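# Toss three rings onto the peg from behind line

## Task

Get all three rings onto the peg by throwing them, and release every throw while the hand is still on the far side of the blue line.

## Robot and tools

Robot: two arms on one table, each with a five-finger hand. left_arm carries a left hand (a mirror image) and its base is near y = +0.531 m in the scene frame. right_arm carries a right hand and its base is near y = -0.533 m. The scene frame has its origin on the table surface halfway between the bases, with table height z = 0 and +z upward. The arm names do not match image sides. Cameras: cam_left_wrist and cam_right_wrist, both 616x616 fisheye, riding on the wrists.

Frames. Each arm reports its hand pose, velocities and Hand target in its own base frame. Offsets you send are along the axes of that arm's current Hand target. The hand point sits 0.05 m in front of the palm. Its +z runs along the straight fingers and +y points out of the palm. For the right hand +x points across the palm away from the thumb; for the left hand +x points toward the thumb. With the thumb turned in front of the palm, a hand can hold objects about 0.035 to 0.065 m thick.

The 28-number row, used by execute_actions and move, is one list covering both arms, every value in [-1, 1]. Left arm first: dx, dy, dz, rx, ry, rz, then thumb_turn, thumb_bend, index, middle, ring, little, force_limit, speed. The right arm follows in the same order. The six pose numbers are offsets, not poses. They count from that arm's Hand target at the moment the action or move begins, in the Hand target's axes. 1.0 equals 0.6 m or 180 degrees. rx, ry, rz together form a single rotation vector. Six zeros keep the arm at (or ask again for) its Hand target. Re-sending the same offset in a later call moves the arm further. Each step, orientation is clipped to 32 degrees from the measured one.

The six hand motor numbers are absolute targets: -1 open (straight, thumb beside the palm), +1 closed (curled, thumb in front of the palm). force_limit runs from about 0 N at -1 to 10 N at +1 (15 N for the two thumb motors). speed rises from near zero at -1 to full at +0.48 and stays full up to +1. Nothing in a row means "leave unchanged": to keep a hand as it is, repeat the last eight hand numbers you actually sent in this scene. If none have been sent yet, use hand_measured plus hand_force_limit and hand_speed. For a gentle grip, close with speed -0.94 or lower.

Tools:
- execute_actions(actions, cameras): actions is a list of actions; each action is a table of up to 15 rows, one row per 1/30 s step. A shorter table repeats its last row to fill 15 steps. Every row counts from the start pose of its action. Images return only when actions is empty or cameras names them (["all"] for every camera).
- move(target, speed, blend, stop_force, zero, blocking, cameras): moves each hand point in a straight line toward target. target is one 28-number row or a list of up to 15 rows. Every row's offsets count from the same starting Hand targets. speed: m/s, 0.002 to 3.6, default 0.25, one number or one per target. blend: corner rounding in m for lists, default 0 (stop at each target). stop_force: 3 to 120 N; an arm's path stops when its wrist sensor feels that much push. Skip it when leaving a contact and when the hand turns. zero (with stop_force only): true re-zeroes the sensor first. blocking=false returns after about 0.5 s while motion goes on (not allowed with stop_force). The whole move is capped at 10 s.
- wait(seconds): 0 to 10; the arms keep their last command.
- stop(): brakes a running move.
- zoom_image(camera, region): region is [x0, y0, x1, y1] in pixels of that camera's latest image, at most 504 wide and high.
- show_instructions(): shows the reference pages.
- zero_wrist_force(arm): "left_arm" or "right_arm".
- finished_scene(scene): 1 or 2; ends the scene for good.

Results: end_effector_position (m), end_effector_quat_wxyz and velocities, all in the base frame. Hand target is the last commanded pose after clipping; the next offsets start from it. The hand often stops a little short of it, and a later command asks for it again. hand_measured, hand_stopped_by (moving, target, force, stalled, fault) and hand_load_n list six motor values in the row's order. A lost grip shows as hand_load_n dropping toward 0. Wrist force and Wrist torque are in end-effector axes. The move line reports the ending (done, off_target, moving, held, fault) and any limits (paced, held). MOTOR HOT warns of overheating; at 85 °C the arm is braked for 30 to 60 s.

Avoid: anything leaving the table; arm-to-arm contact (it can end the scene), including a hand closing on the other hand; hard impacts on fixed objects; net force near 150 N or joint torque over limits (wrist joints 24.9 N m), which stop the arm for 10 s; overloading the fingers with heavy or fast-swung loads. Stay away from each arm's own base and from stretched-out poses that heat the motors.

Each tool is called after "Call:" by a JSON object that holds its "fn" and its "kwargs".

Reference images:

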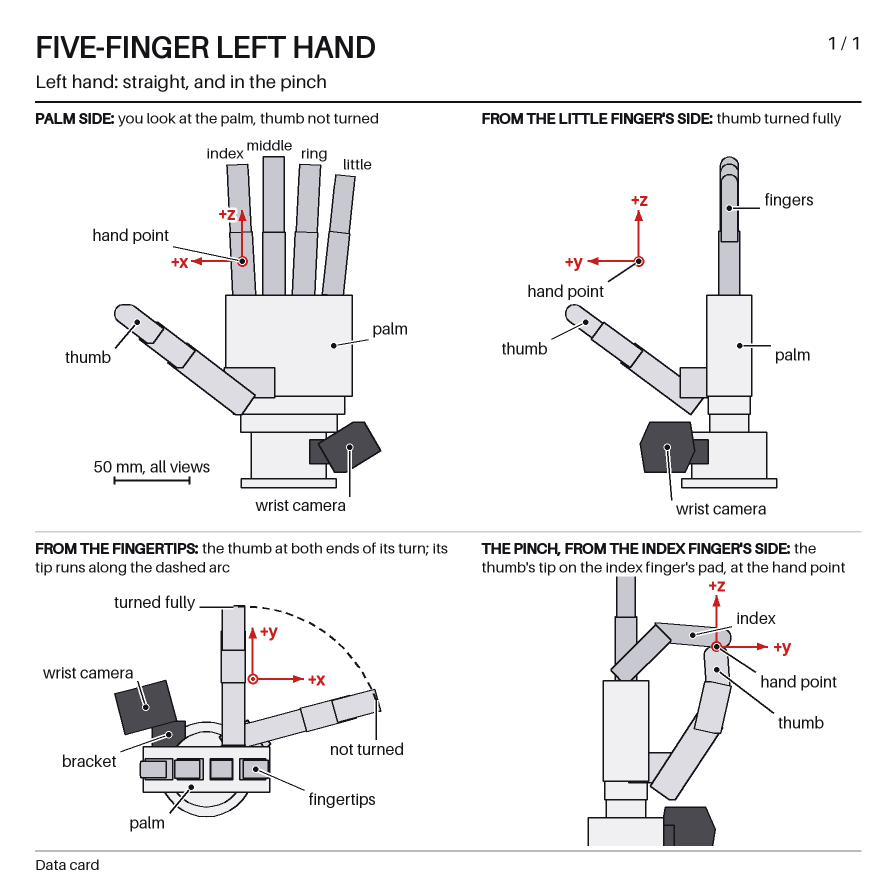

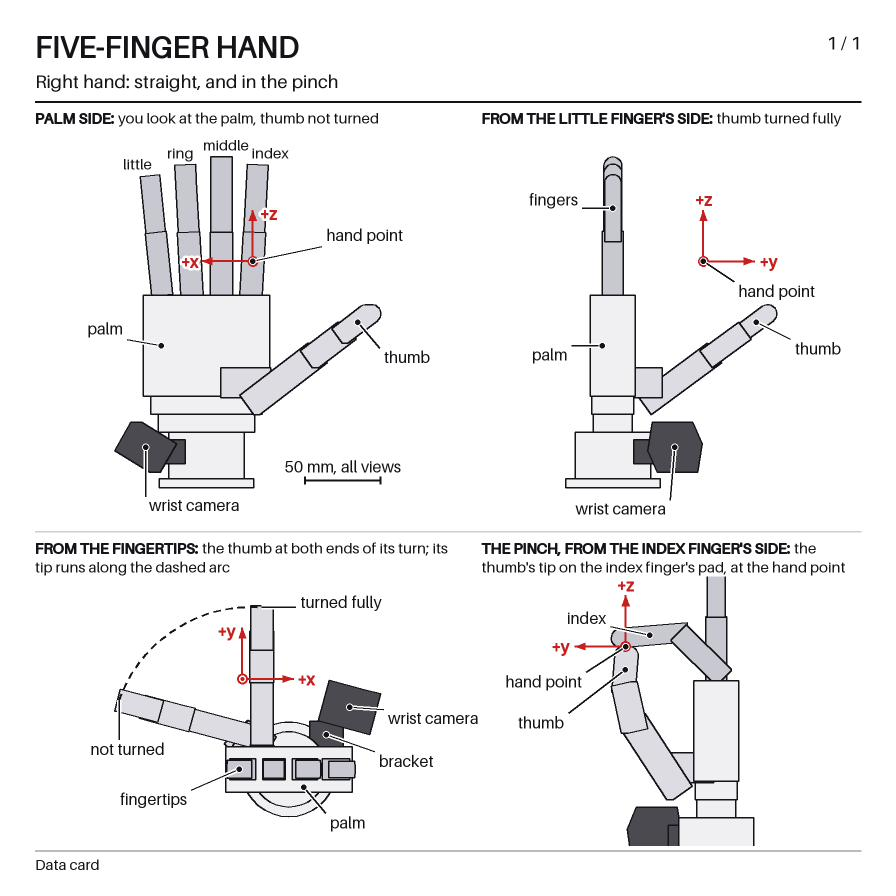

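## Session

Call:
{"fn": "execute_actions", "kwargs": {"actions": []}}

Scene clock: 0.00 s.
left_arm: end_effector_position=(+0.2621, +0.1239, +0.4729) hand_measured=(-1.000, -1.000, -1.000, -1.000, -1.000, -1.000) hand_load_n=(+0.5, +0.0, +0.0, +0.0, +0.0, +0.0) hand_stopped_by=(target, target, target, target, target, target) hand_force_limit=0.00 hand_speed=-0.80 end_effector_quat_wxyz=(+0.012, +0.898, +0.439, -0.006) | right_arm: end_effector_position=(+0.2724, -0.1226, +0.4877) hand_measured=(-1.000, -1.000, -1.000, -1.000, -1.000, -1.000) hand_load_n=(+0.0, +0.0, +0.0, +0.0, +0.0, +0.0) hand_stopped_by=(target, target, target, target, target, target) hand_force_limit=0.00 hand_speed=-0.80 end_effector_quat_wxyz=(+0.030, +0.418, +0.908, -0.014)
Joint positions: left_arm=[4.355 -1.418 -1.365 1.186 -1.562 1.876] | right_arm=[-1.181 -1.731 1.313 1.927 1.55 -1.888]
Joint velocities: within noise
Joint torques (N m): no reading
Wrist force (N): no reading
Wrist torque (N m): no reading
Wrist force, peak (N): no reading
Hand target: left_arm +0.2621, +0.1239, +0.4729; +0.012, +0.898, +0.439, -0.006 | right_arm +0.2724, -0.1226, +0.4877; +0.030, +0.418, +0.908, -0.014

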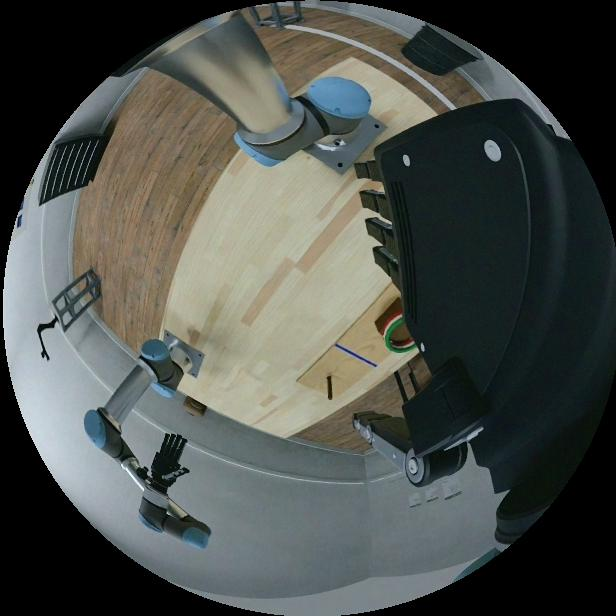

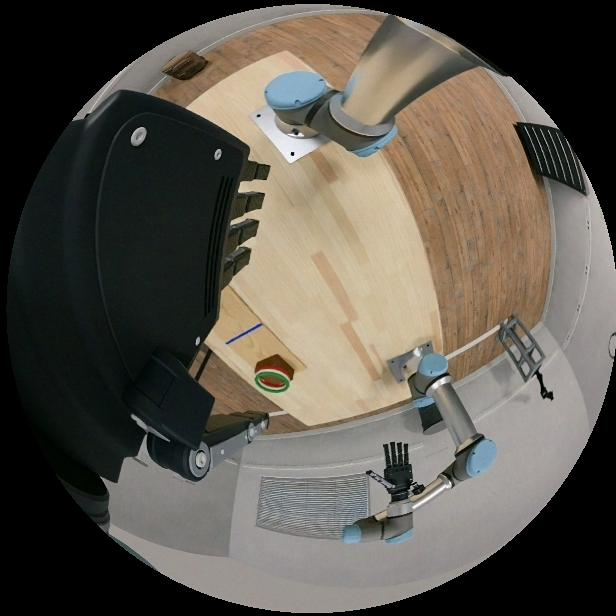

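Call:
{"fn": "zoom_image", "kwargs": {"camera": "cam_right_wrist", "region": [210, 300, 310, 400]}}

Call:
{"fn": "zoom_image", "kwargs": {"camera": "cam_left_wrist", "region": [300, 270, 430, 400]}}

Scaled by 5.040 from the camera's 616x616 image, which has a finer 880x880 frame.

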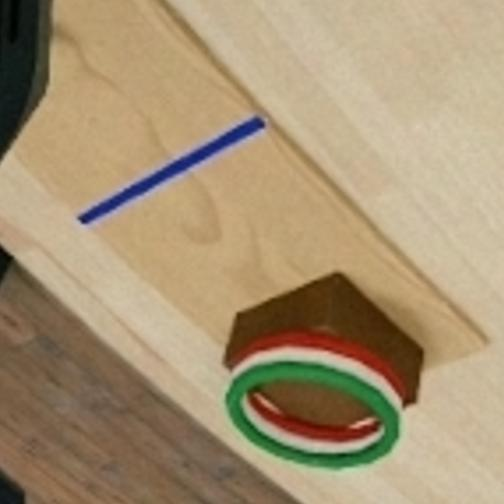

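Scaled by 3.877 from the camera's 616x616 image, which has a finer 880x880 frame.

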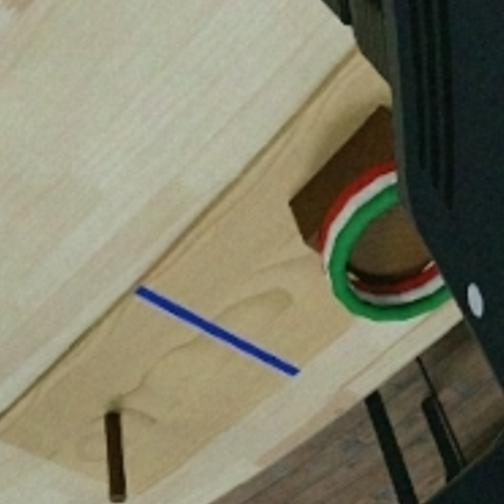

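Call:
{"fn": "move", "kwargs": {"target": [0.6577,-0.6525,0.1215,0.2998,0.2471,0.3878,-1,-1,-1,-1,-1,-1,0.4,0,0,0,0,0,0,0,-1,-1,-1,-1,-1,-1,0.2,0], "speed": 0.3, "cameras": ["cam_left_wrist"]}}

Scene clock: 79.93 s.
left_arm: end_effector_position=(+0.1956, +0.6736, +0.3848) hand_measured=(-1.000, -1.000, -1.000, -1.000, -1.000, -1.000) hand_load_n=(-0.5, +0.0, +0.0, -0.5, +0.0, +0.0) hand_stopped_by=(target, target, target, target, target, target) hand_force_limit=0.40 hand_speed=0.00 end_effector_quat_wxyz=(-0.511, +0.827, -0.194, +0.127) end_effector_velocity=(+0.001, -0.001, +0.001) end_effector_angular_velocity=(+0.000, -0.003, -0.004) | right_arm: end_effector_position=(+0.2724, -0.1226, +0.4877) hand_measured=(-1.000, -1.000, -1.000, -1.000, -1.000, -1.000) hand_load_n=(+0.0, +0.0, +0.0, +0.0, +0.0, +0.0) hand_stopped_by=(target, target, target, target, target, target) hand_force_limit=0.20 hand_speed=0.00 end_effector_quat_wxyz=(+0.030, +0.418, +0.908, -0.014)
Joint positions: left_arm=[4.823 -1.978 -0.951 2.392 -1.053 3.415] | right_arm=[-1.181 -1.731 1.313 1.927 1.55 -1.888]
Joint velocities: left_arm=[0 0 0 0 0.005 -0.001] | right_arm=[within noise]
Joint torques (N m): left_arm=[-3.34 44.21 15.89 1.28 1.46 -0.36] | right_arm=[0.48 -11.96 -19.48 1.88 0.08 1.08]
Wrist force (N): left_arm=[-0.4 0.8 0.8] | right_arm=[-0.2 0.2 -0.3]
Wrist torque (N m): left_arm=[0.07 0.17 0.10] | right_arm=[0.05 0.04 -0.01]
Wrist force, peak (N): left_arm=[-1.4 0.9 1.7] | right_arm=[-0.5 -0.1 -0.5]
Hand target: left_arm +0.1956, +0.6736, +0.3848; -0.511, +0.827, -0.195, +0.128 | right_arm +0.2724, -0.1226, +0.4877; +0.030, +0.418, +0.908, -0.014
Off the commanded pose: left_arm 0.000 m, 0 deg | right_arm 0.000 m, 0 deg.
move: done
Images, in order (width x height): cam_left_wrist 616x616.

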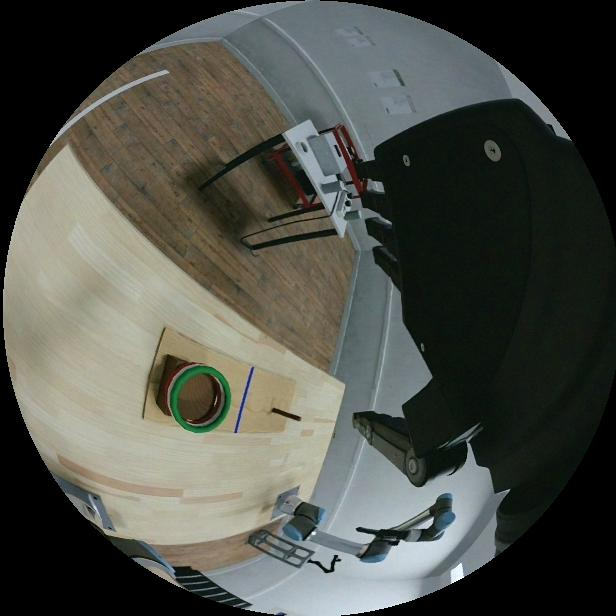

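Call:
{"fn": "zoom_image", "kwargs": {"camera": "cam_left_wrist", "region": [140, 310, 310, 450]}}

Call:
{"fn": "move", "kwargs": {"target": [[0.1981,-0.0722,-0.0823,0.0405,0.1617,0,-1,-1,-1,-1,-1,-1,0.4,0,0,0,0,0,0,0,-1,-1,-1,-1,-1,-1,0.2,0],[0.3344,-0.1064,-0.2465,0.081,0.3233,0,-1,-1,-1,-1,-1,-1,0.4,0,0,0,0,0,0,0,-1,-1,-1,-1,-1,-1,0.2,0],[0.3728,-0.1159,-0.4588,0.1215,0.485,0,-1,-1,-1,-1,-1,-1,0.4,0,0,0,0,0,0,0,-1,-1,-1,-1,-1,-1,0.2,0],[0.3031,-0.0985,-0.6625,0.162,0.6467,0,-1,-1,-1,-1,-1,-1,0.4,0,0,0,0,0,0,0,-1,-1,-1,-1,-1,-1,0.2,0]], "speed": 0.3, "blend": 0.02}}

Scaled by 2.965 from the camera's 616x616 image, which has a finer 880x880 frame.

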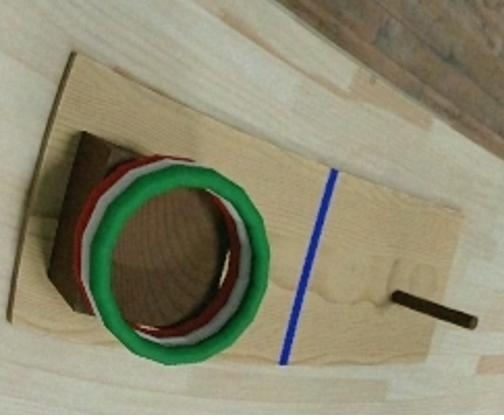

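Scene clock: 92.77 s.
left_arm: end_effector_position=(+0.2062, +0.2985, +0.6167) hand_measured=(-1.000, -1.000, -1.000, -1.000, -1.000, -1.000) hand_load_n=(+0.0, +0.0, +0.0, -0.5, +0.0, +0.0) hand_stopped_by=(target, target, target, target, target, target) hand_force_limit=0.40 hand_speed=0.00 end_effector_quat_wxyz=(-0.266, +0.199, -0.500, +0.800) | right_arm: end_effector_position=(+0.2724, -0.1226, +0.4877) hand_measured=(-1.000, -1.000, -1.000, -1.000, -1.000, -1.000) hand_load_n=(+0.0, +0.0, +0.0, +0.0, +0.0, +0.5) hand_stopped_by=(target, target, target, target, target, target) hand_force_limit=0.20 hand_speed=0.00 end_effector_quat_wxyz=(+0.030, +0.418, +0.908, -0.014)
Joint positions: left_arm=[4.837 -1.98 -0.906 2.381 1.054 3.351] | right_arm=[-1.181 -1.731 1.313 1.927 1.55 -1.888]
Joint torques (N m): left_arm=[6.09 29.91 25.74 0.08 1.87 -2.1] | right_arm=[1.2 -11.94 -19.37 1.78 0.07 1.26]
Wrist force (N): left_arm=[-0.7 1.3 1.1] | right_arm=[-0.2 0.2 -0.2]
Wrist torque (N m): left_arm=[0.16 0.35 -0.14] | right_arm=[0.05 0.04 -0.01]
Wrist force, peak (N): left_arm=[-0.8 1.3 1.5] | right_arm=[-0.5 0.2 -0.3]
Hand target: left_arm +0.2062, +0.2985, +0.6167; -0.266, +0.199, -0.500, +0.800 | right_arm +0.2724, -0.1226, +0.4877; +0.030, +0.418, +0.908, -0.014
Off the commanded pose: left_arm 0.000 m, 0 deg | right_arm 0.000 m, 0 deg.
move: done

Call:
{"fn": "move", "kwargs": {"target": [[-0.0435,-0.3472,0.0735,0.2103,-0.0528,-0.1245,-1,-1,-1,-1,-1,-1,0.4,0,0,0,0,0,0,0,-1,-1,-1,-1,-1,-1,0.2,0],[-0.2072,-0.621,-0.0873,0.4205,-0.1055,-0.249,-1,-1,-1,-1,-1,-1,0.4,0,0,0,0,0,0,0,-1,-1,-1,-1,-1,-1,0.2,0],[-0.3955,-0.6612,-0.3883,0.6308,-0.1583,-0.3735,-1,-1,-1,-1,-1,-1,0.4,0,0,0,0,0,0,0,-1,-1,-1,-1,-1,-1,0.2,0],[-0.4657,-0.5738,-0.544,0.7415,-0.186,-0.4391,-1,-1,-1,-1,-1,-1,0.4,0,0,0,0,0,0,0,-1,-1,-1,-1,-1,-1,0.2,0]], "speed": 0.35, "blend": 0.03}}

Call:
{"fn": "move", "kwargs": {"target": [[0.0572,-0.0935,0,0,0,-0.3139,-1,-1,-1,-1,-1,-1,0.4,0,0,0,0,0,0,0,-1,-1,-1,-1,-1,-1,0.2,0],[0.0109,-0.1928,0,0,0,-0.6278,-1,-1,-1,-1,-1,-1,0.4,0,0,0,0,0,0,0,-1,-1,-1,-1,-1,-1,0.2,0]], "speed": 0.4, "blend": 0.02}}

Call:
{"fn": "move", "kwargs": {"target": [[0.0572,-0.0935,0,0,0,-0.3139,-1,-1,-1,-1,-1,-1,0.4,0,0,0,0,0,0,0,-1,-1,-1,-1,-1,-1,0.2,0],[0.0109,-0.1928,0,0,0,-0.6278,-1,-1,-1,-1,-1,-1,0.4,0,0,0,0,0,0,0,-1,-1,-1,-1,-1,-1,0.2,0]], "speed": 0.4, "blend": 0.02, "cameras": ["cam_left_wrist"]}}

Scene clock: 107.17 s.
left_arm: end_effector_position=(+0.1550, +0.8230, +0.7765) hand_measured=(-1.000, -1.000, -1.000, -1.000, -1.000, -1.000) hand_load_n=(+0.0, +0.0, +0.0, +0.0, +0.0, +0.0) hand_stopped_by=(target, target, target, target, target, target) hand_force_limit=0.40 hand_speed=0.00 end_effector_quat_wxyz=(+0.074, +0.227, +0.721, +0.650) | right_arm: end_effector_position=(+0.2724, -0.1226, +0.4877) hand_measured=(-1.000, -1.000, -1.000, -1.000, -1.000, -1.000) hand_load_n=(+0.0, +0.0, +0.0, +0.0, +0.0, +0.0) hand_stopped_by=(target, target, target, target, target, target) hand_force_limit=0.20 hand_speed=0.00 end_effector_quat_wxyz=(+0.030, +0.418, +0.908, -0.014)
Joint positions: left_arm=[4.826 -1.99 -0.896 -0.422 1.044 3.418] | right_arm=[-1.181 -1.731 1.313 1.927 1.55 -1.888]
Joint torques (N m): left_arm=[-5.31 56.2 14.66 0.32 -1.09 0.47] | right_arm=[1.93 -12.91 -20 1.79 0 1.41]
Wrist force (N): left_arm=[0.4 -0.2 -0.1] | right_arm=[-0.2 0.2 -0.2]
Wrist torque (N m): left_arm=[0.06 0.02 -0.32] | right_arm=[0.04 0.05 -0.01]
Wrist force, peak (N): left_arm=[-0.5 2.0 1.2] | right_arm=[-0.5 0.4 -0.4]
Hand target: left_arm +0.1550, +0.8229, +0.7765; +0.074, +0.227, +0.721, +0.650 | right_arm +0.2724, -0.1226, +0.4877; +0.030, +0.418, +0.908, -0.014
Off the commanded pose: left_arm 0.000 m, 0 deg | right_arm 0.000 m, 0 deg.
move: done

Scene clock: 110.17 s.
left_arm: end_effector_position=(+0.1224, +0.8198, +0.6653) hand_measured=(-1.000, -1.000, -1.000, -1.000, -1.000, -1.000) hand_load_n=(+0.0, +0.0, +0.0, +0.0, +0.0, +0.0) hand_stopped_by=(target, target, target, target, target, target) hand_force_limit=0.40 hand_speed=0.00 end_effector_quat_wxyz=(+0.583, -0.476, +0.588, +0.297) | right_arm: end_effector_position=(+0.2724, -0.1226, +0.4877) hand_measured=(-1.000, -1.000, -1.000, -1.000, -1.000, -1.000) hand_load_n=(+0.0, +0.0, +0.0, +0.0, +0.0, +0.0) hand_stopped_by=(target, target, target, target, target, target) hand_force_limit=0.20 hand_speed=0.00 end_effector_quat_wxyz=(+0.030, +0.418, +0.908, -0.014)
Joint positions: left_arm=[4.819 -1.981 -0.922 -0.405 1.051 1.445] | right_arm=[-1.181 -1.731 1.313 1.927 1.55 -1.888]
Joint torques (N m): left_arm=[-5.01 41.02 21.68 0.89 0.98 -1.81] | right_arm=[1.58 -13.09 -19.49 1.75 0.03 1.33]
Wrist force (N): left_arm=[0.2 0.3 0.7] | right_arm=[-0.3 0.3 -0.1]
Wrist torque (N m): left_arm=[0.05 0.19 -0.03] | right_arm=[0.05 0.05 -0.01]
Wrist force, peak (N): left_arm=[0.5 0.2 1.0] | right_arm=[-0.2 0.2 -0.6]
Hand target: left_arm +0.1224, +0.8198, +0.6654; +0.583, -0.476, +0.588, +0.297 | right_arm +0.2724, -0.1226, +0.4877; +0.030, +0.418, +0.908, -0.014
Off the commanded pose: left_arm 0.000 m, 0 deg | right_arm 0.000 m, 0 deg.
move: done

Scene clock: 113.17 s.
left_arm: end_effector_position=(+0.2281, +0.7754, +0.6830) hand_measured=(-1.000, -1.000, -1.000, -1.000, -1.000, -1.000) hand_load_n=(+0.0, +0.0, +0.0, +0.0, +0.0, +0.0) hand_stopped_by=(target, target, target, target, target, target) hand_force_limit=0.40 hand_speed=0.00 end_effector_quat_wxyz=(-0.570, +0.753, +0.072, +0.322) | right_arm: end_effector_position=(+0.2724, -0.1226, +0.4877) hand_measured=(-1.000, -1.000, -1.000, -1.000, -1.000, -1.000) hand_load_n=(-0.5, +0.0, +0.0, +0.0, +0.0, +0.0) hand_stopped_by=(target, target, target, target, target, target) hand_force_limit=0.20 hand_speed=0.00 end_effector_quat_wxyz=(+0.030, +0.418, +0.908, -0.014)
Joint positions: left_arm=[4.815 -1.986 -0.897 -0.424 1.056 -0.529] | right_arm=[-1.181 -1.731 1.313 1.927 1.55 -1.888]
Joint torques (N m): left_arm=[3.8 38.68 29.51 -0.1 -1.14 -1.91] | right_arm=[1.96 -13.02 -20.17 1.74 0.02 1.5]
Wrist force (N): left_arm=[-0.6 0.8 0.7] | right_arm=[-0.1 0.1 -0.2]
Wrist torque (N m): left_arm=[0.09 0.20 -0.18] | right_arm=[0.03 0.04 -0.01]
Wrist force, peak (N): left_arm=[-0.2 1.3 1.3] | right_arm=[-0.3 0.4 -0.2]
Hand target: left_arm +0.2281, +0.7755, +0.6829; -0.570, +0.753, +0.073, +0.322 | right_arm +0.2724, -0.1226, +0.4877; +0.030, +0.418, +0.908, -0.014
Off the commanded pose: left_arm 0.000 m, 0 deg | right_arm 0.000 m, 0 deg.
move: done
Images, in order (width x height): cam_left_wrist 616x616.

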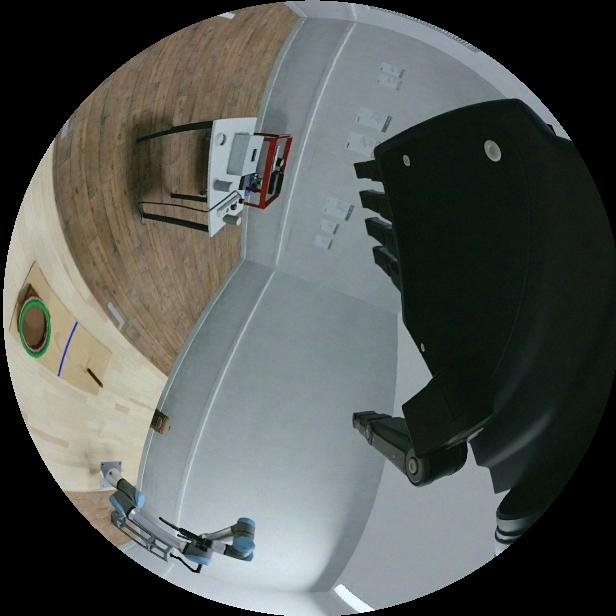

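Call:
{"fn": "move", "kwargs": {"target": [-0.1127,0.7315,-0.3963,-0.0137,-0.2591,0.1119,-1,-1,-1,-1,-1,-1,0.4,0,0,0,0,0,0,0,-1,-1,-1,-1,-1,-1,0.2,0], "speed": 0.3, "cameras": ["cam_left_wrist"]}}

Call:
{"fn": "zoom_image", "kwargs": {"camera": "cam_left_wrist", "region": [130, 200, 290, 360]}}

Scene clock: 143.93 s.
left_arm: end_effector_position=(+0.2886, +0.4285, +0.3229) hand_measured=(-1.000, -1.000, -1.000, -1.000, -1.000, -1.000) hand_load_n=(+0.0, +0.0, +0.0, -0.5, +0.0, +0.0) hand_stopped_by=(target, target, target, target, target, target) hand_force_limit=0.40 hand_speed=0.00 end_effector_quat_wxyz=(-0.525, +0.831, +0.155, -0.101) | right_arm: end_effector_position=(+0.2724, -0.1226, +0.4877) hand_measured=(-1.000, -1.000, -1.000, -1.000, -1.000, -1.000) hand_load_n=(+0.0, +0.0, +0.0, +0.0, +0.0, +0.0) hand_stopped_by=(target, target, target, target, target, target) hand_force_limit=0.20 hand_speed=0.00 end_effector_quat_wxyz=(+0.030, +0.418, +0.908, -0.014)
Joint positions: left_arm=[4.082 -1.492 -2.115 -0.258 2.437 -0.588] | right_arm=[-1.181 -1.731 1.313 1.927 1.55 -1.888]
Joint torques (N m): left_arm=[-7.01 32.64 12.1 4.08 1.96 -0.3] | right_arm=[2.87 -13.99 -20.95 1.63 0.09 1.45]
Wrist force (N): left_arm=[-0.4 1.0 0.5] | right_arm=[-0.1 0.3 -0.4]
Wrist torque (N m): left_arm=[0.12 0.17 -0.06] | right_arm=[0.06 0.03 0.00]
Wrist force, peak (N): left_arm=[-0.3 3.7 0.0] | right_arm=[-0.5 0.4 -0.5]
Hand target: left_arm +0.2886, +0.4284, +0.3229; -0.525, +0.831, +0.155, -0.101 | right_arm +0.2724, -0.1226, +0.4877; +0.030, +0.418, +0.908, -0.014
Off the commanded pose: left_arm 0.000 m, 0 deg | right_arm 0.000 m, 0 deg.
move: done
Images, in order (width x height): cam_left_wrist 616x616.

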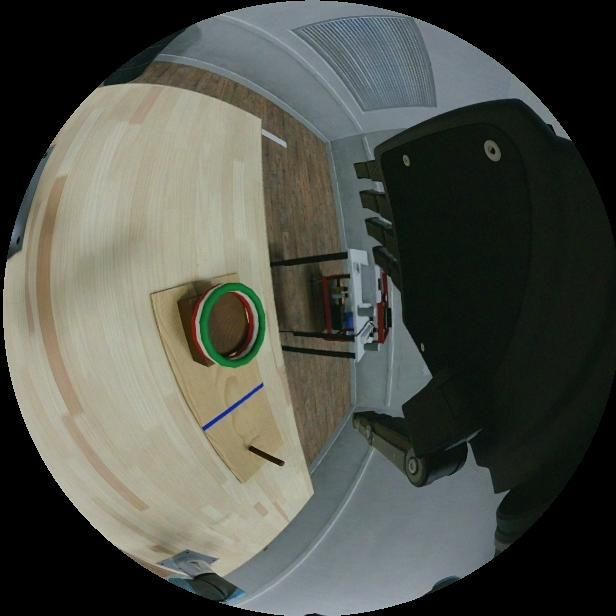

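Scaled by 3.150 from the camera's 616x616 image, which has a finer 880x880 frame.

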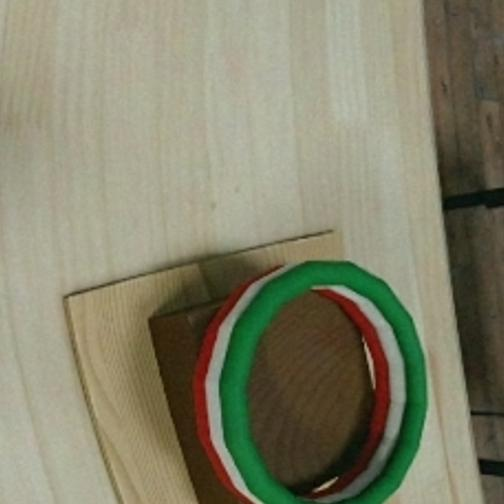

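Call:
{"fn": "move", "kwargs": {"target": [0.107,-0.0518,-0.0322,-0.0035,0.1186,0.0473,-1,-1,-1,-1,-1,-1,0.4,0,0,0,0,0,0,0,-1,-1,-1,-1,-1,-1,0.2,0], "speed": 0.25, "cameras": ["cam_left_wrist"]}}

Call:
{"fn": "zoom_image", "kwargs": {"camera": "cam_left_wrist", "region": [110, 210, 330, 430]}}

Scene clock: 186.30 s.
left_arm: end_effector_position=(+0.3500, +0.4480, +0.3590) hand_measured=(-1.000, -1.000, -1.000, -1.000, -1.000, -1.000) hand_load_n=(+0.0, +0.0, +0.0, +0.0, +0.0, +0.0) hand_stopped_by=(target, target, target, target, target, target) hand_force_limit=0.40 hand_speed=0.00 end_effector_quat_wxyz=(-0.531, +0.847, -0.006, +0.017) | right_arm: end_effector_position=(+0.2724, -0.1226, +0.4877) hand_measured=(-1.000, -1.000, -1.000, -1.000, -1.000, -1.000) hand_load_n=(+0.0, -0.5, +0.0, +0.0, +0.0, +0.0) hand_stopped_by=(target, target, target, target, target, target) hand_force_limit=0.20 hand_speed=0.00 end_effector_quat_wxyz=(+0.030, +0.418, +0.908, -0.014)
Joint positions: left_arm=[4.162 -1.489 -2.05 -0.108 2.027 -0.265] | right_arm=[-1.181 -1.731 1.313 1.927 1.55 -1.888]
Joint torques (N m): left_arm=[-5.87 9.06 12.94 0.38 -1.1 -0.32] | right_arm=[4.89 -14.87 -22.11 1.38 -0.01 1.47]
Wrist force (N): left_arm=[-0.2 0.9 0.7] | right_arm=[0.0 0.2 -0.3]
Wrist torque (N m): left_arm=[0.09 0.13 0.13] | right_arm=[0.04 0.02 0.00]
Wrist force, peak (N): left_arm=[-0.9 1.6 0.8] | right_arm=[-0.3 0.5 -0.4]
Hand target: left_arm +0.3501, +0.4479, +0.3590; -0.531, +0.847, -0.006, +0.017 | right_arm +0.2724, -0.1226, +0.4877; +0.030, +0.418, +0.908, -0.014
Off the commanded pose: left_arm 0.000 m, 0 deg | right_arm 0.000 m, 0 deg.
move: done
Images, in order (width x height): cam_left_wrist 616x616.

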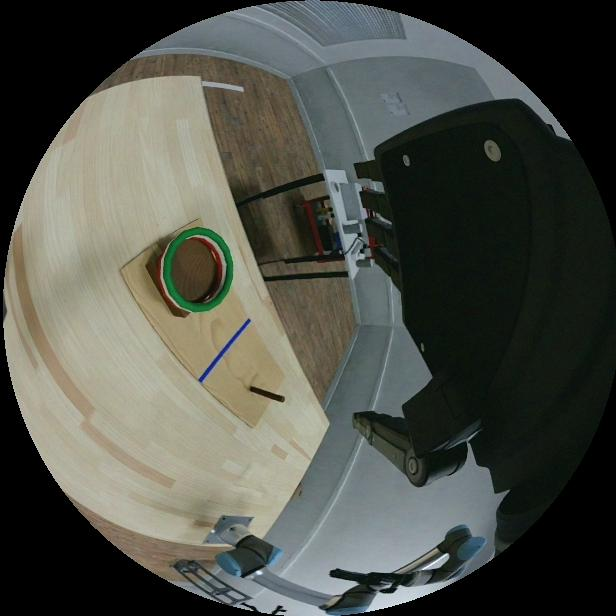

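Scaled by 2.291 from the camera's 616x616 image, which has a finer 880x880 frame.

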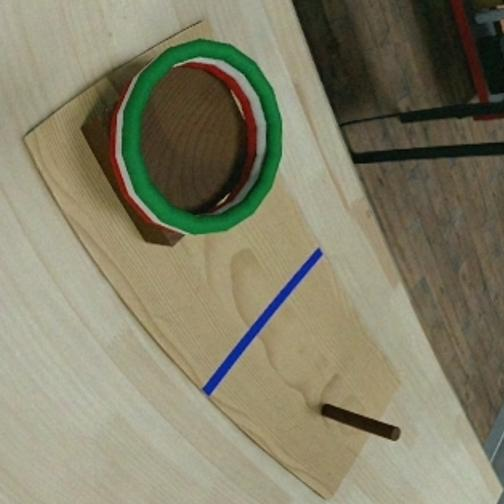

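Call:
{"fn": "execute_actions", "kwargs": {"actions": [], "cameras": ["cam_left_wrist"]}}

Scene clock: 270.60 s.
left_arm: end_effector_position=(+0.3501, +0.4479, +0.3590) hand_measured=(-1.000, -1.000, -1.000, -1.000, -1.000, -1.000) hand_load_n=(+0.0, +0.0, +0.0, +0.0, +0.0, +0.0) hand_stopped_by=(target, target, target, target, target, target) hand_force_limit=0.40 hand_speed=0.00 end_effector_quat_wxyz=(-0.531, +0.847, -0.006, +0.017) | right_arm: end_effector_position=(+0.2724, -0.1226, +0.4877) hand_measured=(-1.000, -1.000, -1.000, -1.000, -1.000, -1.000) hand_load_n=(+0.0, +0.0, +0.0, +0.0, +0.0, +0.0) hand_stopped_by=(target, target, target, target, target, target) hand_force_limit=0.20 hand_speed=0.00 end_effector_quat_wxyz=(+0.030, +0.418, +0.908, -0.014)
Joint positions: left_arm=[4.162 -1.489 -2.05 -0.109 2.027 -0.265] | right_arm=[-1.181 -1.731 1.313 1.927 1.55 -1.888]
Joint velocities: within noise
Joint torques (N m): left_arm=[-5.77 10.88 14.08 3.35 1.18 1.43] | right_arm=[7.03 -14.76 -22.55 1.01 -0.03 1.51]
Wrist force (N): left_arm=[-0.4 0.9 0.6] | right_arm=[-0.2 0.3 0.0]
Wrist torque (N m): left_arm=[0.09 0.14 0.12] | right_arm=[0.05 0.03 0.01]
Wrist force, peak (N): left_arm=[-0.6 1.1 0.9] | right_arm=[-0.1 0.7 -0.3]
Hand target: left_arm +0.3501, +0.4479, +0.3590; -0.531, +0.847, -0.006, +0.017 | right_arm +0.2724, -0.1226, +0.4877; +0.030, +0.418, +0.908, -0.014
Off the commanded pose: left_arm 0.000 m, 0 deg | right_arm 0.000 m, 0 deg.
Images, in order (width x height): cam_left_wrist 616x616.

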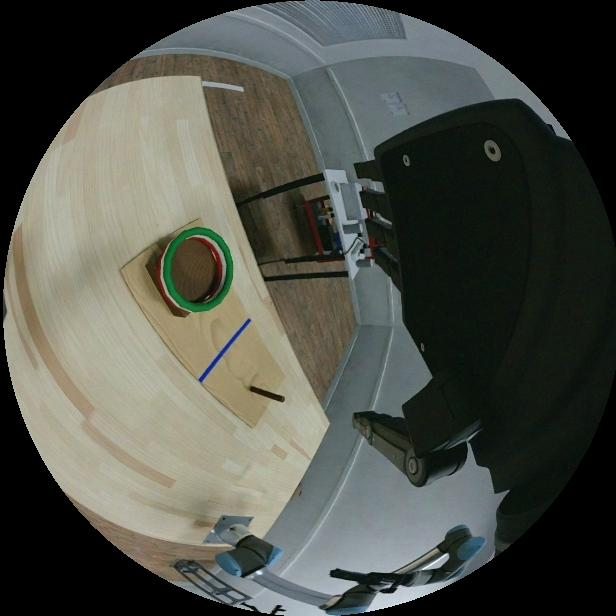

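Call:
{"fn": "zoom_image", "kwargs": {"camera": "cam_left_wrist", "region": [130, 200, 300, 430]}}

Scaled by 2.191 from the camera's 616x616 image, which has a finer 880x880 frame.

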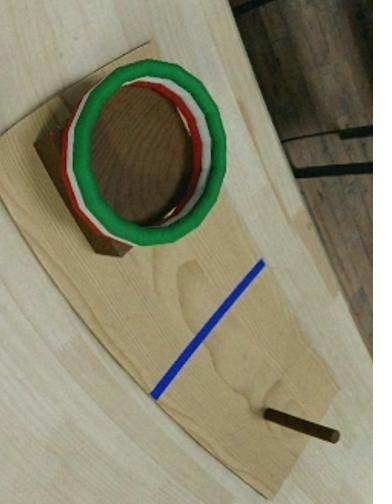

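Call:
{"fn": "move", "kwargs": {"target": [-0.0211,0.2141,0.1673,0,0,0,1,-0.8,-0.15,-0.2,-1,-1,0.4,-0.5,0,0,0,0,0,0,-1,-1,-1,-1,-1,-1,0.2,0], "speed": 0.25, "cameras": ["cam_left_wrist"]}}

Scene clock: 319.80 s.
left_arm: end_effector_position=(+0.3421, +0.4826, +0.1994) hand_measured=(+1.000, -0.800, -0.150, -0.200, -1.000, -1.000) hand_load_n=(+0.0, +0.0, +0.0, +0.0, +0.0, +0.0) hand_stopped_by=(target, target, target, target, target, target) hand_force_limit=0.40 hand_speed=-0.50 end_effector_quat_wxyz=(-0.531, +0.847, -0.006, +0.017) | right_arm: end_effector_position=(+0.2724, -0.1226, +0.4877) hand_measured=(-1.000, -1.000, -1.000, -1.000, -1.000, -1.000) hand_load_n=(+0.0, +0.0, +0.0, +0.0, +0.0, +0.0) hand_stopped_by=(target, target, target, target, target, target) hand_force_limit=0.20 hand_speed=0.00 end_effector_quat_wxyz=(+0.030, +0.418, +0.908, -0.014)
Joint positions: left_arm=[4.225 -1.799 -2.224 0.389 1.972 -0.232] | right_arm=[-1.181 -1.731 1.313 1.927 1.55 -1.888]
Joint torques (N m): left_arm=[-7.09 16.51 7.48 4.97 1.48 -2.31] | right_arm=[6.86 -15.14 -22.5 1.16 -0.08 1.42]
Wrist force (N): left_arm=[-0.8 0.8 0.4] | right_arm=[0.1 0.2 0.1]
Wrist torque (N m): left_arm=[0.13 0.22 -0.09] | right_arm=[0.03 -0.02 0.01]
Wrist force, peak (N): left_arm=[-0.7 2.8 1.7] | right_arm=[0.0 0.8 -0.3]
Hand target: left_arm +0.3421, +0.4826, +0.1994; -0.531, +0.847, -0.006, +0.017 | right_arm +0.2724, -0.1226, +0.4877; +0.030, +0.418, +0.908, -0.014
Off the commanded pose: left_arm 0.000 m, 0 deg | right_arm 0.000 m, 0 deg.
move: done
Images, in order (width x height): cam_left_wrist 616x616.

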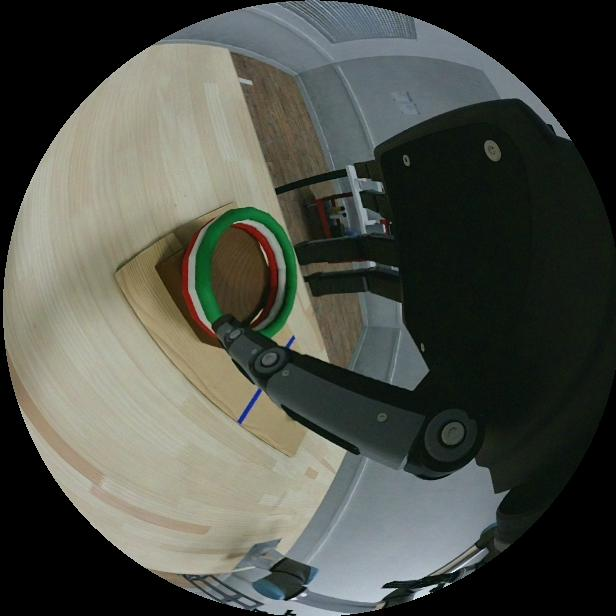

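Call:
{"fn": "move", "kwargs": {"target": [-0.0007,0.1132,0.069,0,0,0,1,-0.8,-0.15,-0.2,-1,-1,0.4,-0.5,0,0,0,0,0,0,-1,-1,-1,-1,-1,-1,0.2,0], "speed": 0.15, "cameras": ["cam_left_wrist"]}}

Call:
{"fn": "zoom_image", "kwargs": {"camera": "cam_left_wrist", "region": [180, 180, 340, 380]}}

Scene clock: 332.67 s.
left_arm: end_effector_position=(+0.3437, +0.4903, +0.1203) hand_measured=(+1.000, -0.800, -0.150, -0.200, -1.000, -1.000) hand_load_n=(+0.0, +0.0, +0.0, +0.0, +0.0, +0.0) hand_stopped_by=(target, target, target, target, target, target) hand_force_limit=0.40 hand_speed=-0.50 end_effector_quat_wxyz=(-0.531, +0.847, -0.006, +0.017) | right_arm: end_effector_position=(+0.2724, -0.1226, +0.4877) hand_measured=(-1.000, -1.000, -1.000, -1.000, -1.000, -1.000) hand_load_n=(+0.0, +0.0, +0.0, +0.0, +0.0, +0.0) hand_stopped_by=(target, target, target, target, target, target) hand_force_limit=0.20 hand_speed=0.00 end_effector_quat_wxyz=(+0.030, +0.418, +0.908, -0.014)
Joint positions: left_arm=[4.23 -2.01 -2.249 0.625 1.967 -0.229] | right_arm=[-1.181 -1.731 1.313 1.927 1.55 -1.888]
Joint torques (N m): left_arm=[-4.81 26.45 20.03 3.58 1.2 1.57] | right_arm=[7.06 -15.09 -22.35 1.11 -0.12 1.36]
Wrist force (N): left_arm=[-0.7 1.1 0.6] | right_arm=[-0.1 0.4 -0.4]
Wrist torque (N m): left_arm=[0.16 0.23 -0.10] | right_arm=[0.10 0.03 0.01]
Wrist force, peak (N): left_arm=[-0.6 2.3 1.2] | right_arm=[-0.2 0.5 -0.5]
Hand target: left_arm +0.3437, +0.4903, +0.1202; -0.531, +0.847, -0.006, +0.017 | right_arm +0.2724, -0.1226, +0.4877; +0.030, +0.418, +0.908, -0.014
Off the commanded pose: left_arm 0.000 m, 0 deg | right_arm 0.000 m, 0 deg.
move: done
Images, in order (width x height): cam_left_wrist 616x616.

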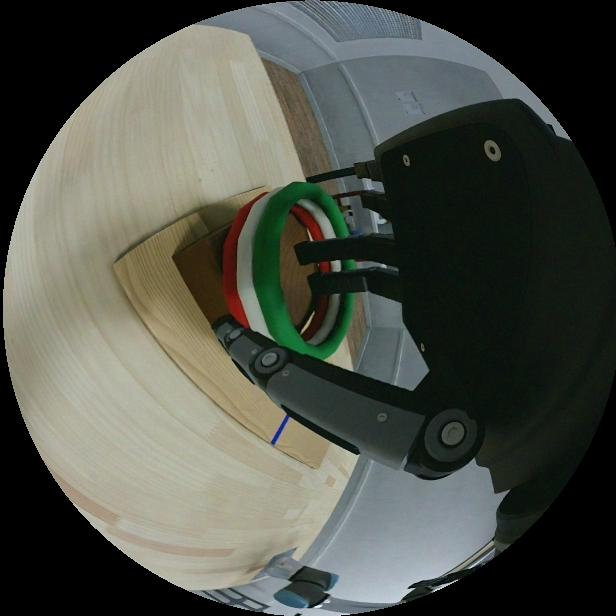

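Scaled by 2.520 from the camera's 616x616 image, which has a finer 880x880 frame.

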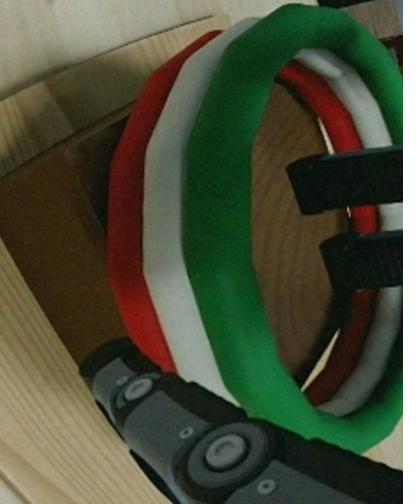

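Call:
{"fn": "move", "kwargs": {"target": [[0.0001,-0.0063,0.0136,0,0,0,1,-0.8,-0.15,-0.2,-1,-1,0.4,-0.5,0,0,0,0,0,0,-1,-1,-1,-1,-1,-1,0.2,0],[-0.0007,0.0244,0.0278,0,0,0,1,-0.8,-0.15,-0.2,-1,-1,0.4,-0.5,0,0,0,0,0,0,-1,-1,-1,-1,-1,-1,0.2,0]], "speed": 0.03, "stop_force": 3, "cameras": ["cam_left_wrist"]}}

Call:
{"fn": "zoom_image", "kwargs": {"camera": "cam_left_wrist", "region": [200, 180, 360, 380]}}

Scene clock: 351.57 s.
left_arm: end_effector_position=(+0.3440, +0.4989, +0.0998) hand_measured=(+1.000, -0.800, -0.150, -0.200, -1.000, -1.000) hand_load_n=(+0.0, +0.0, +0.0, +0.0, +0.0, +0.0) hand_stopped_by=(target, target, target, target, target, target) hand_force_limit=0.40 hand_speed=-0.50 end_effector_quat_wxyz=(-0.531, +0.847, -0.006, +0.017) | right_arm: end_effector_position=(+0.2724, -0.1226, +0.4877) hand_measured=(-1.000, -1.000, -1.000, -1.000, -1.000, -1.000) hand_load_n=(+0.0, +0.0, +0.0, +0.0, +0.0, +0.0) hand_stopped_by=(target, target, target, target, target, target) hand_force_limit=0.20 hand_speed=0.00 end_effector_quat_wxyz=(+0.030, +0.418, +0.908, -0.014)
Joint positions: left_arm=[4.239 -2.074 -2.234 0.677 1.959 -0.225] | right_arm=[-1.181 -1.731 1.313 1.927 1.55 -1.888]
Joint torques (N m): left_arm=[-5.85 47.79 16.11 0.52 1.09 -1.06] | right_arm=[7.32 -15.27 -22.13 1.1 -0.11 1.44]
Wrist force (N): left_arm=[-0.5 1.0 0.4] | right_arm=[-0.5 0.4 -0.3]
Wrist torque (N m): left_arm=[0.16 0.19 -0.07] | right_arm=[0.08 0.08 -0.02]
Wrist force, peak (N): left_arm=[-0.6 1.2 0.7] | right_arm=[-0.3 0.6 -0.6]
Hand target: left_arm +0.3440, +0.4989, +0.0998; -0.531, +0.847, -0.006, +0.017 | right_arm +0.2724, -0.1226, +0.4877; +0.030, +0.418, +0.908, -0.014
Off the commanded pose: left_arm 0.000 m, 0 deg | right_arm 0.000 m, 0 deg.
move: done
Images, in order (width x height): cam_left_wrist 616x616.

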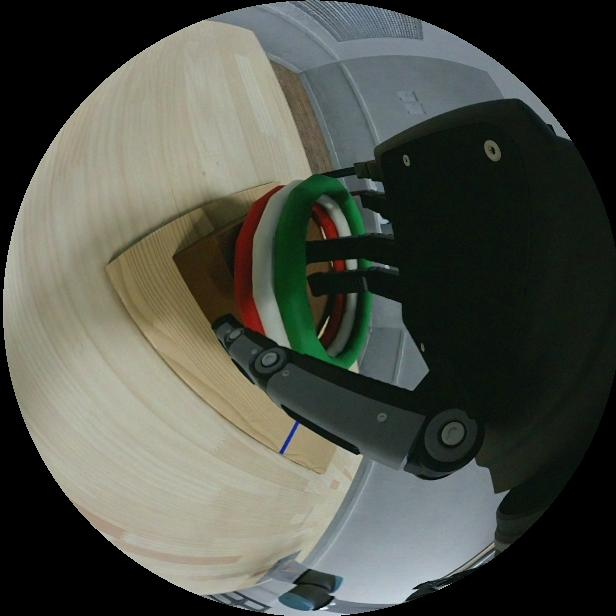

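Scaled by 2.520 from the camera's 616x616 image, which has a finer 880x880 frame.

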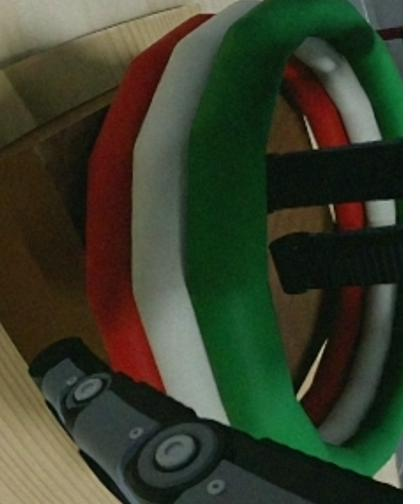

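Call:
{"fn": "move", "kwargs": {"target": [[0.0,-0.0021,0.0045,0,0,0,1,-0.8,-0.15,-0.2,-1,-1,0.4,-0.5,0,0,0,0,0,0,-1,-1,-1,-1,-1,-1,0.2,0],[0.0,-0.0021,0.0045,0,0,0,1,-0.3,-0.15,-0.2,-1,-1,0.4,-0.8,0,0,0,0,0,0,-1,-1,-1,-1,-1,-1,0.2,0],[0.0,-0.0021,0.0045,0,0,0,1,-0.3,0.4,0.4,-1,-1,0.4,-0.9,0,0,0,0,0,0,-1,-1,-1,-1,-1,-1,0.2,0]], "speed": 0.03, "cameras": ["cam_left_wrist"]}}

Call:
{"fn": "zoom_image", "kwargs": {"camera": "cam_left_wrist", "region": [200, 180, 360, 380]}}

Scene clock: 371.47 s.
left_arm: end_effector_position=(+0.3441, +0.5019, +0.0997) hand_measured=(+1.000, -0.302, +0.154, +0.104, -1.000, -1.000) hand_load_n=(+0.5, +5.5, +7.5, +8.0, +0.0, +0.0) hand_stopped_by=(target, target, force, force, target, target) hand_force_limit=0.40 hand_speed=-0.90 end_effector_quat_wxyz=(-0.531, +0.847, -0.006, +0.017) | right_arm: end_effector_position=(+0.2724, -0.1226, +0.4877) hand_measured=(-1.000, -1.000, -1.000, -1.000, -1.000, -1.000) hand_load_n=(+0.0, +0.0, +0.0, +0.0, +0.0, +0.0) hand_stopped_by=(target, target, target, target, target, target) hand_force_limit=0.20 hand_speed=0.00 end_effector_quat_wxyz=(+0.030, +0.418, +0.908, -0.014)
Joint positions: left_arm=[4.242 -2.077 -2.227 0.674 1.956 -0.223] | right_arm=[-1.181 -1.731 1.313 1.927 1.55 -1.888]
Joint torques (N m): left_arm=[-4.72 45.32 3.63 4.18 1.53 -1.91] | right_arm=[7.12 -15.08 -22.59 1.08 -0.15 1.49]
Wrist force (N): left_arm=[-0.5 2.4 1.0] | right_arm=[0.1 0.3 -0.3]
Wrist torque (N m): left_arm=[0.11 0.19 -0.10] | right_arm=[0.05 0.00 0.01]
Wrist force, peak (N): left_arm=[-0.5 2.4 1.0] | right_arm=[-0.1 0.6 -0.6]
Hand target: left_arm +0.3441, +0.5019, +0.0997; -0.531, +0.847, -0.006, +0.017 | right_arm +0.2724, -0.1226, +0.4877; +0.030, +0.418, +0.908, -0.014
Off the commanded pose: left_arm 0.000 m, 0 deg | right_arm 0.000 m, 0 deg.
move: done
Images, in order (width x height): cam_left_wrist 616x616.

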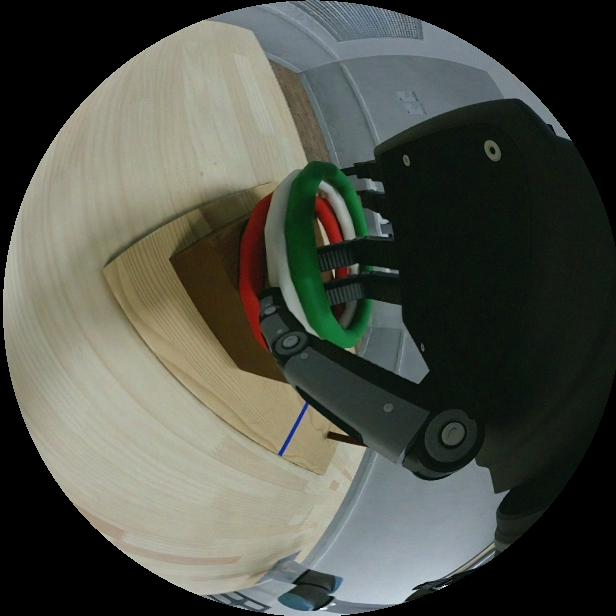

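Scaled by 2.520 from the camera's 616x616 image, which has a finer 880x880 frame.

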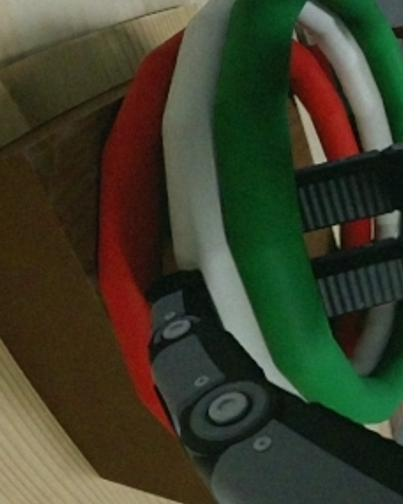

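Call:
{"fn": "move", "kwargs": {"target": [0.0004,-0.0151,-0.007,0,0,0,1,-0.3,0.4,0.4,-1,-1,0.4,-0.9,0,0,0,0,0,0,-1,-1,-1,-1,-1,-1,0.2,0], "speed": 0.03, "cameras": ["cam_left_wrist"]}}

Call:
{"fn": "zoom_image", "kwargs": {"camera": "cam_left_wrist", "region": [200, 150, 390, 380]}}

Scene clock: 388.43 s.
left_arm: end_effector_position=(+0.3441, +0.5020, +0.1099) hand_measured=(+1.000, -0.302, +0.154, +0.104, -1.000, -1.000) hand_load_n=(+0.5, +5.5, +7.5, +8.0, +0.0, +0.0) hand_stopped_by=(target, target, force, force, target, target) hand_force_limit=0.40 hand_speed=-0.90 end_effector_quat_wxyz=(-0.531, +0.847, -0.006, +0.017) | right_arm: end_effector_position=(+0.2724, -0.1226, +0.4877) hand_measured=(-1.000, -1.000, -1.000, -1.000, -1.000, -1.000) hand_load_n=(+0.0, -0.5, +0.0, +0.0, +0.0, +0.0) hand_stopped_by=(target, target, target, target, target, target) hand_force_limit=0.20 hand_speed=0.00 end_effector_quat_wxyz=(+0.030, +0.418, +0.908, -0.014)
Joint positions: left_arm=[4.242 -2.05 -2.226 0.645 1.956 -0.223] | right_arm=[-1.181 -1.731 1.313 1.927 1.55 -1.888]
Joint torques (N m): left_arm=[5.86 24.17 17.16 5.31 -1.07 2.23] | right_arm=[6.99 -15.26 -22.09 1.13 -0.11 1.44]
Wrist force (N): left_arm=[-0.6 2.3 1.0] | right_arm=[0.0 0.4 -0.2]
Wrist torque (N m): left_arm=[0.10 0.19 -0.10] | right_arm=[0.07 0.02 0.01]
Wrist force, peak (N): left_arm=[-0.7 2.6 1.0] | right_arm=[-0.5 0.8 -0.3]
Hand target: left_arm +0.3441, +0.5020, +0.1097; -0.531, +0.847, -0.006, +0.017 | right_arm +0.2724, -0.1226, +0.4877; +0.030, +0.418, +0.908, -0.014
Off the commanded pose: left_arm 0.000 m, 0 deg | right_arm 0.000 m, 0 deg.
move: done
Images, in order (width x height): cam_left_wrist 616x616.

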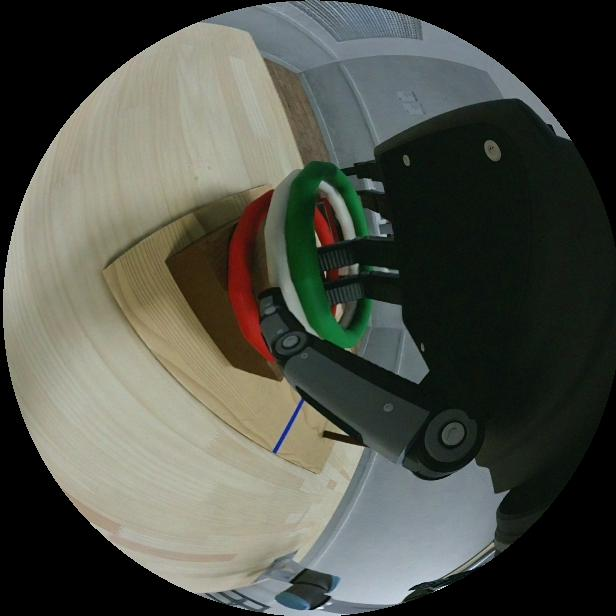

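Scaled by 2.191 from the camera's 616x616 image, which has a finer 880x880 frame.

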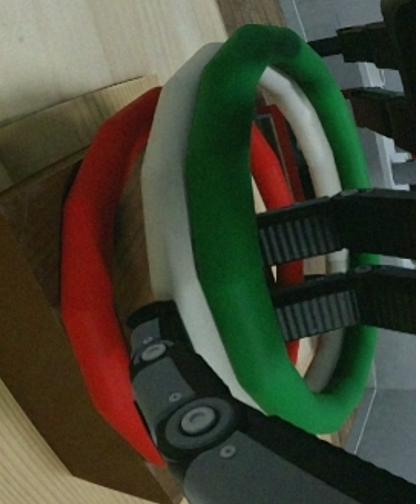

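Call:
{"fn": "move", "kwargs": {"target": [[-0.0004,0.0148,0.0069,0,0,0,1,-0.3,0.4,0.4,-1,-1,0.4,-0.9,0,0,0,0,0,0,-1,-1,-1,-1,-1,-1,0.2,0],[-0.0004,0.0148,0.0069,0,0,0,1,-0.3,-0.1,-0.15,-1,-1,0.4,-0.8,0,0,0,0,0,0,-1,-1,-1,-1,-1,-1,0.2,0],[-0.0004,0.0148,0.0069,0,0,0,1,-0.6,-0.1,-0.15,-1,-1,0.4,-0.8,0,0,0,0,0,0,-1,-1,-1,-1,-1,-1,0.2,0],[-0.0002,0.0085,0.0039,0,0,0,1,-0.6,-0.1,-0.15,-1,-1,0.4,-0.8,0,0,0,0,0,0,-1,-1,-1,-1,-1,-1,0.2,0]], "speed": 0.03, "cameras": ["cam_left_wrist"]}}

Call:
{"fn": "zoom_image", "kwargs": {"camera": "cam_left_wrist", "region": [200, 150, 390, 380]}}

Scene clock: 405.37 s.
left_arm: end_effector_position=(+0.3441, +0.5019, +0.1042) hand_measured=(+1.000, -0.600, -0.100, -0.150, -1.000, -1.000) hand_load_n=(+0.0, +0.0, +0.0, +0.0, +0.0, +0.0) hand_stopped_by=(target, target, target, target, target, target) hand_force_limit=0.40 hand_speed=-0.80 end_effector_quat_wxyz=(-0.531, +0.847, -0.006, +0.017) | right_arm: end_effector_position=(+0.2724, -0.1226, +0.4877) hand_measured=(-1.000, -1.000, -1.000, -1.000, -1.000, -1.000) hand_load_n=(+0.0, +0.0, +0.0, +0.0, +0.0, +0.0) hand_stopped_by=(target, target, target, target, target, target) hand_force_limit=0.20 hand_speed=0.00 end_effector_quat_wxyz=(+0.030, +0.418, +0.908, -0.014)
Joint positions: left_arm=[4.242 -2.065 -2.227 0.661 1.956 -0.223] | right_arm=[-1.181 -1.731 1.313 1.927 1.55 -1.888]
Joint torques (N m): left_arm=[-5.07 31.25 18.36 2.77 1.22 -2.04] | right_arm=[7.25 -15.36 -22.22 1.02 -0.2 1.38]
Wrist force (N): left_arm=[-0.5 1.2 0.4] | right_arm=[0.0 0.5 -0.2]
Wrist torque (N m): left_arm=[0.18 0.18 -0.08] | right_arm=[0.09 0.02 0.01]
Wrist force, peak (N): left_arm=[-0.7 2.5 1.0] | right_arm=[-0.2 0.8 -0.3]
Hand target: left_arm +0.3441, +0.5019, +0.1041; -0.531, +0.847, -0.006, +0.017 | right_arm +0.2724, -0.1226, +0.4877; +0.030, +0.418, +0.908, -0.014
Off the commanded pose: left_arm 0.000 m, 0 deg | right_arm 0.000 m, 0 deg.
move: done
Images, in order (width x height): cam_left_wrist 616x616.

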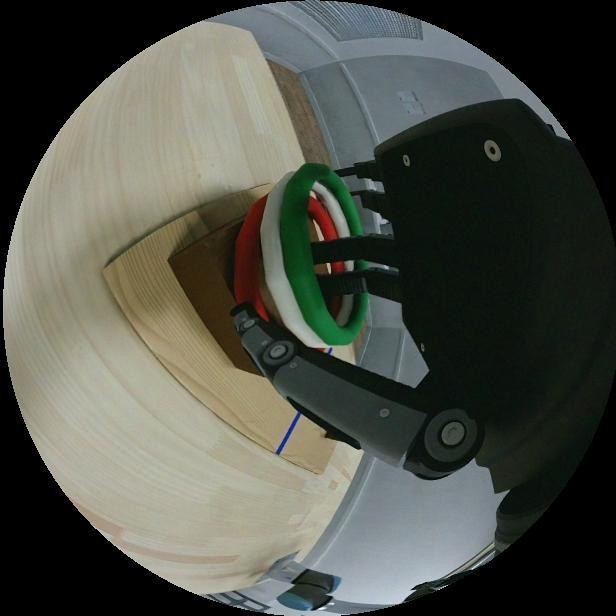

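Scaled by 2.191 from the camera's 616x616 image, which has a finer 880x880 frame.

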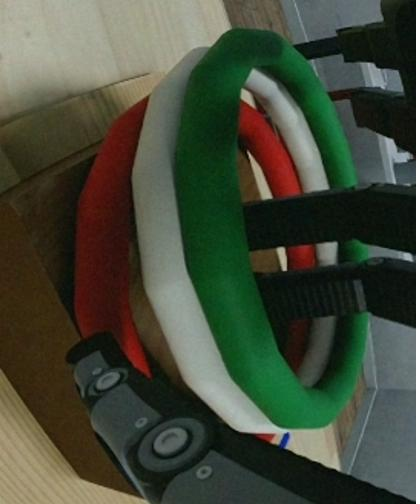

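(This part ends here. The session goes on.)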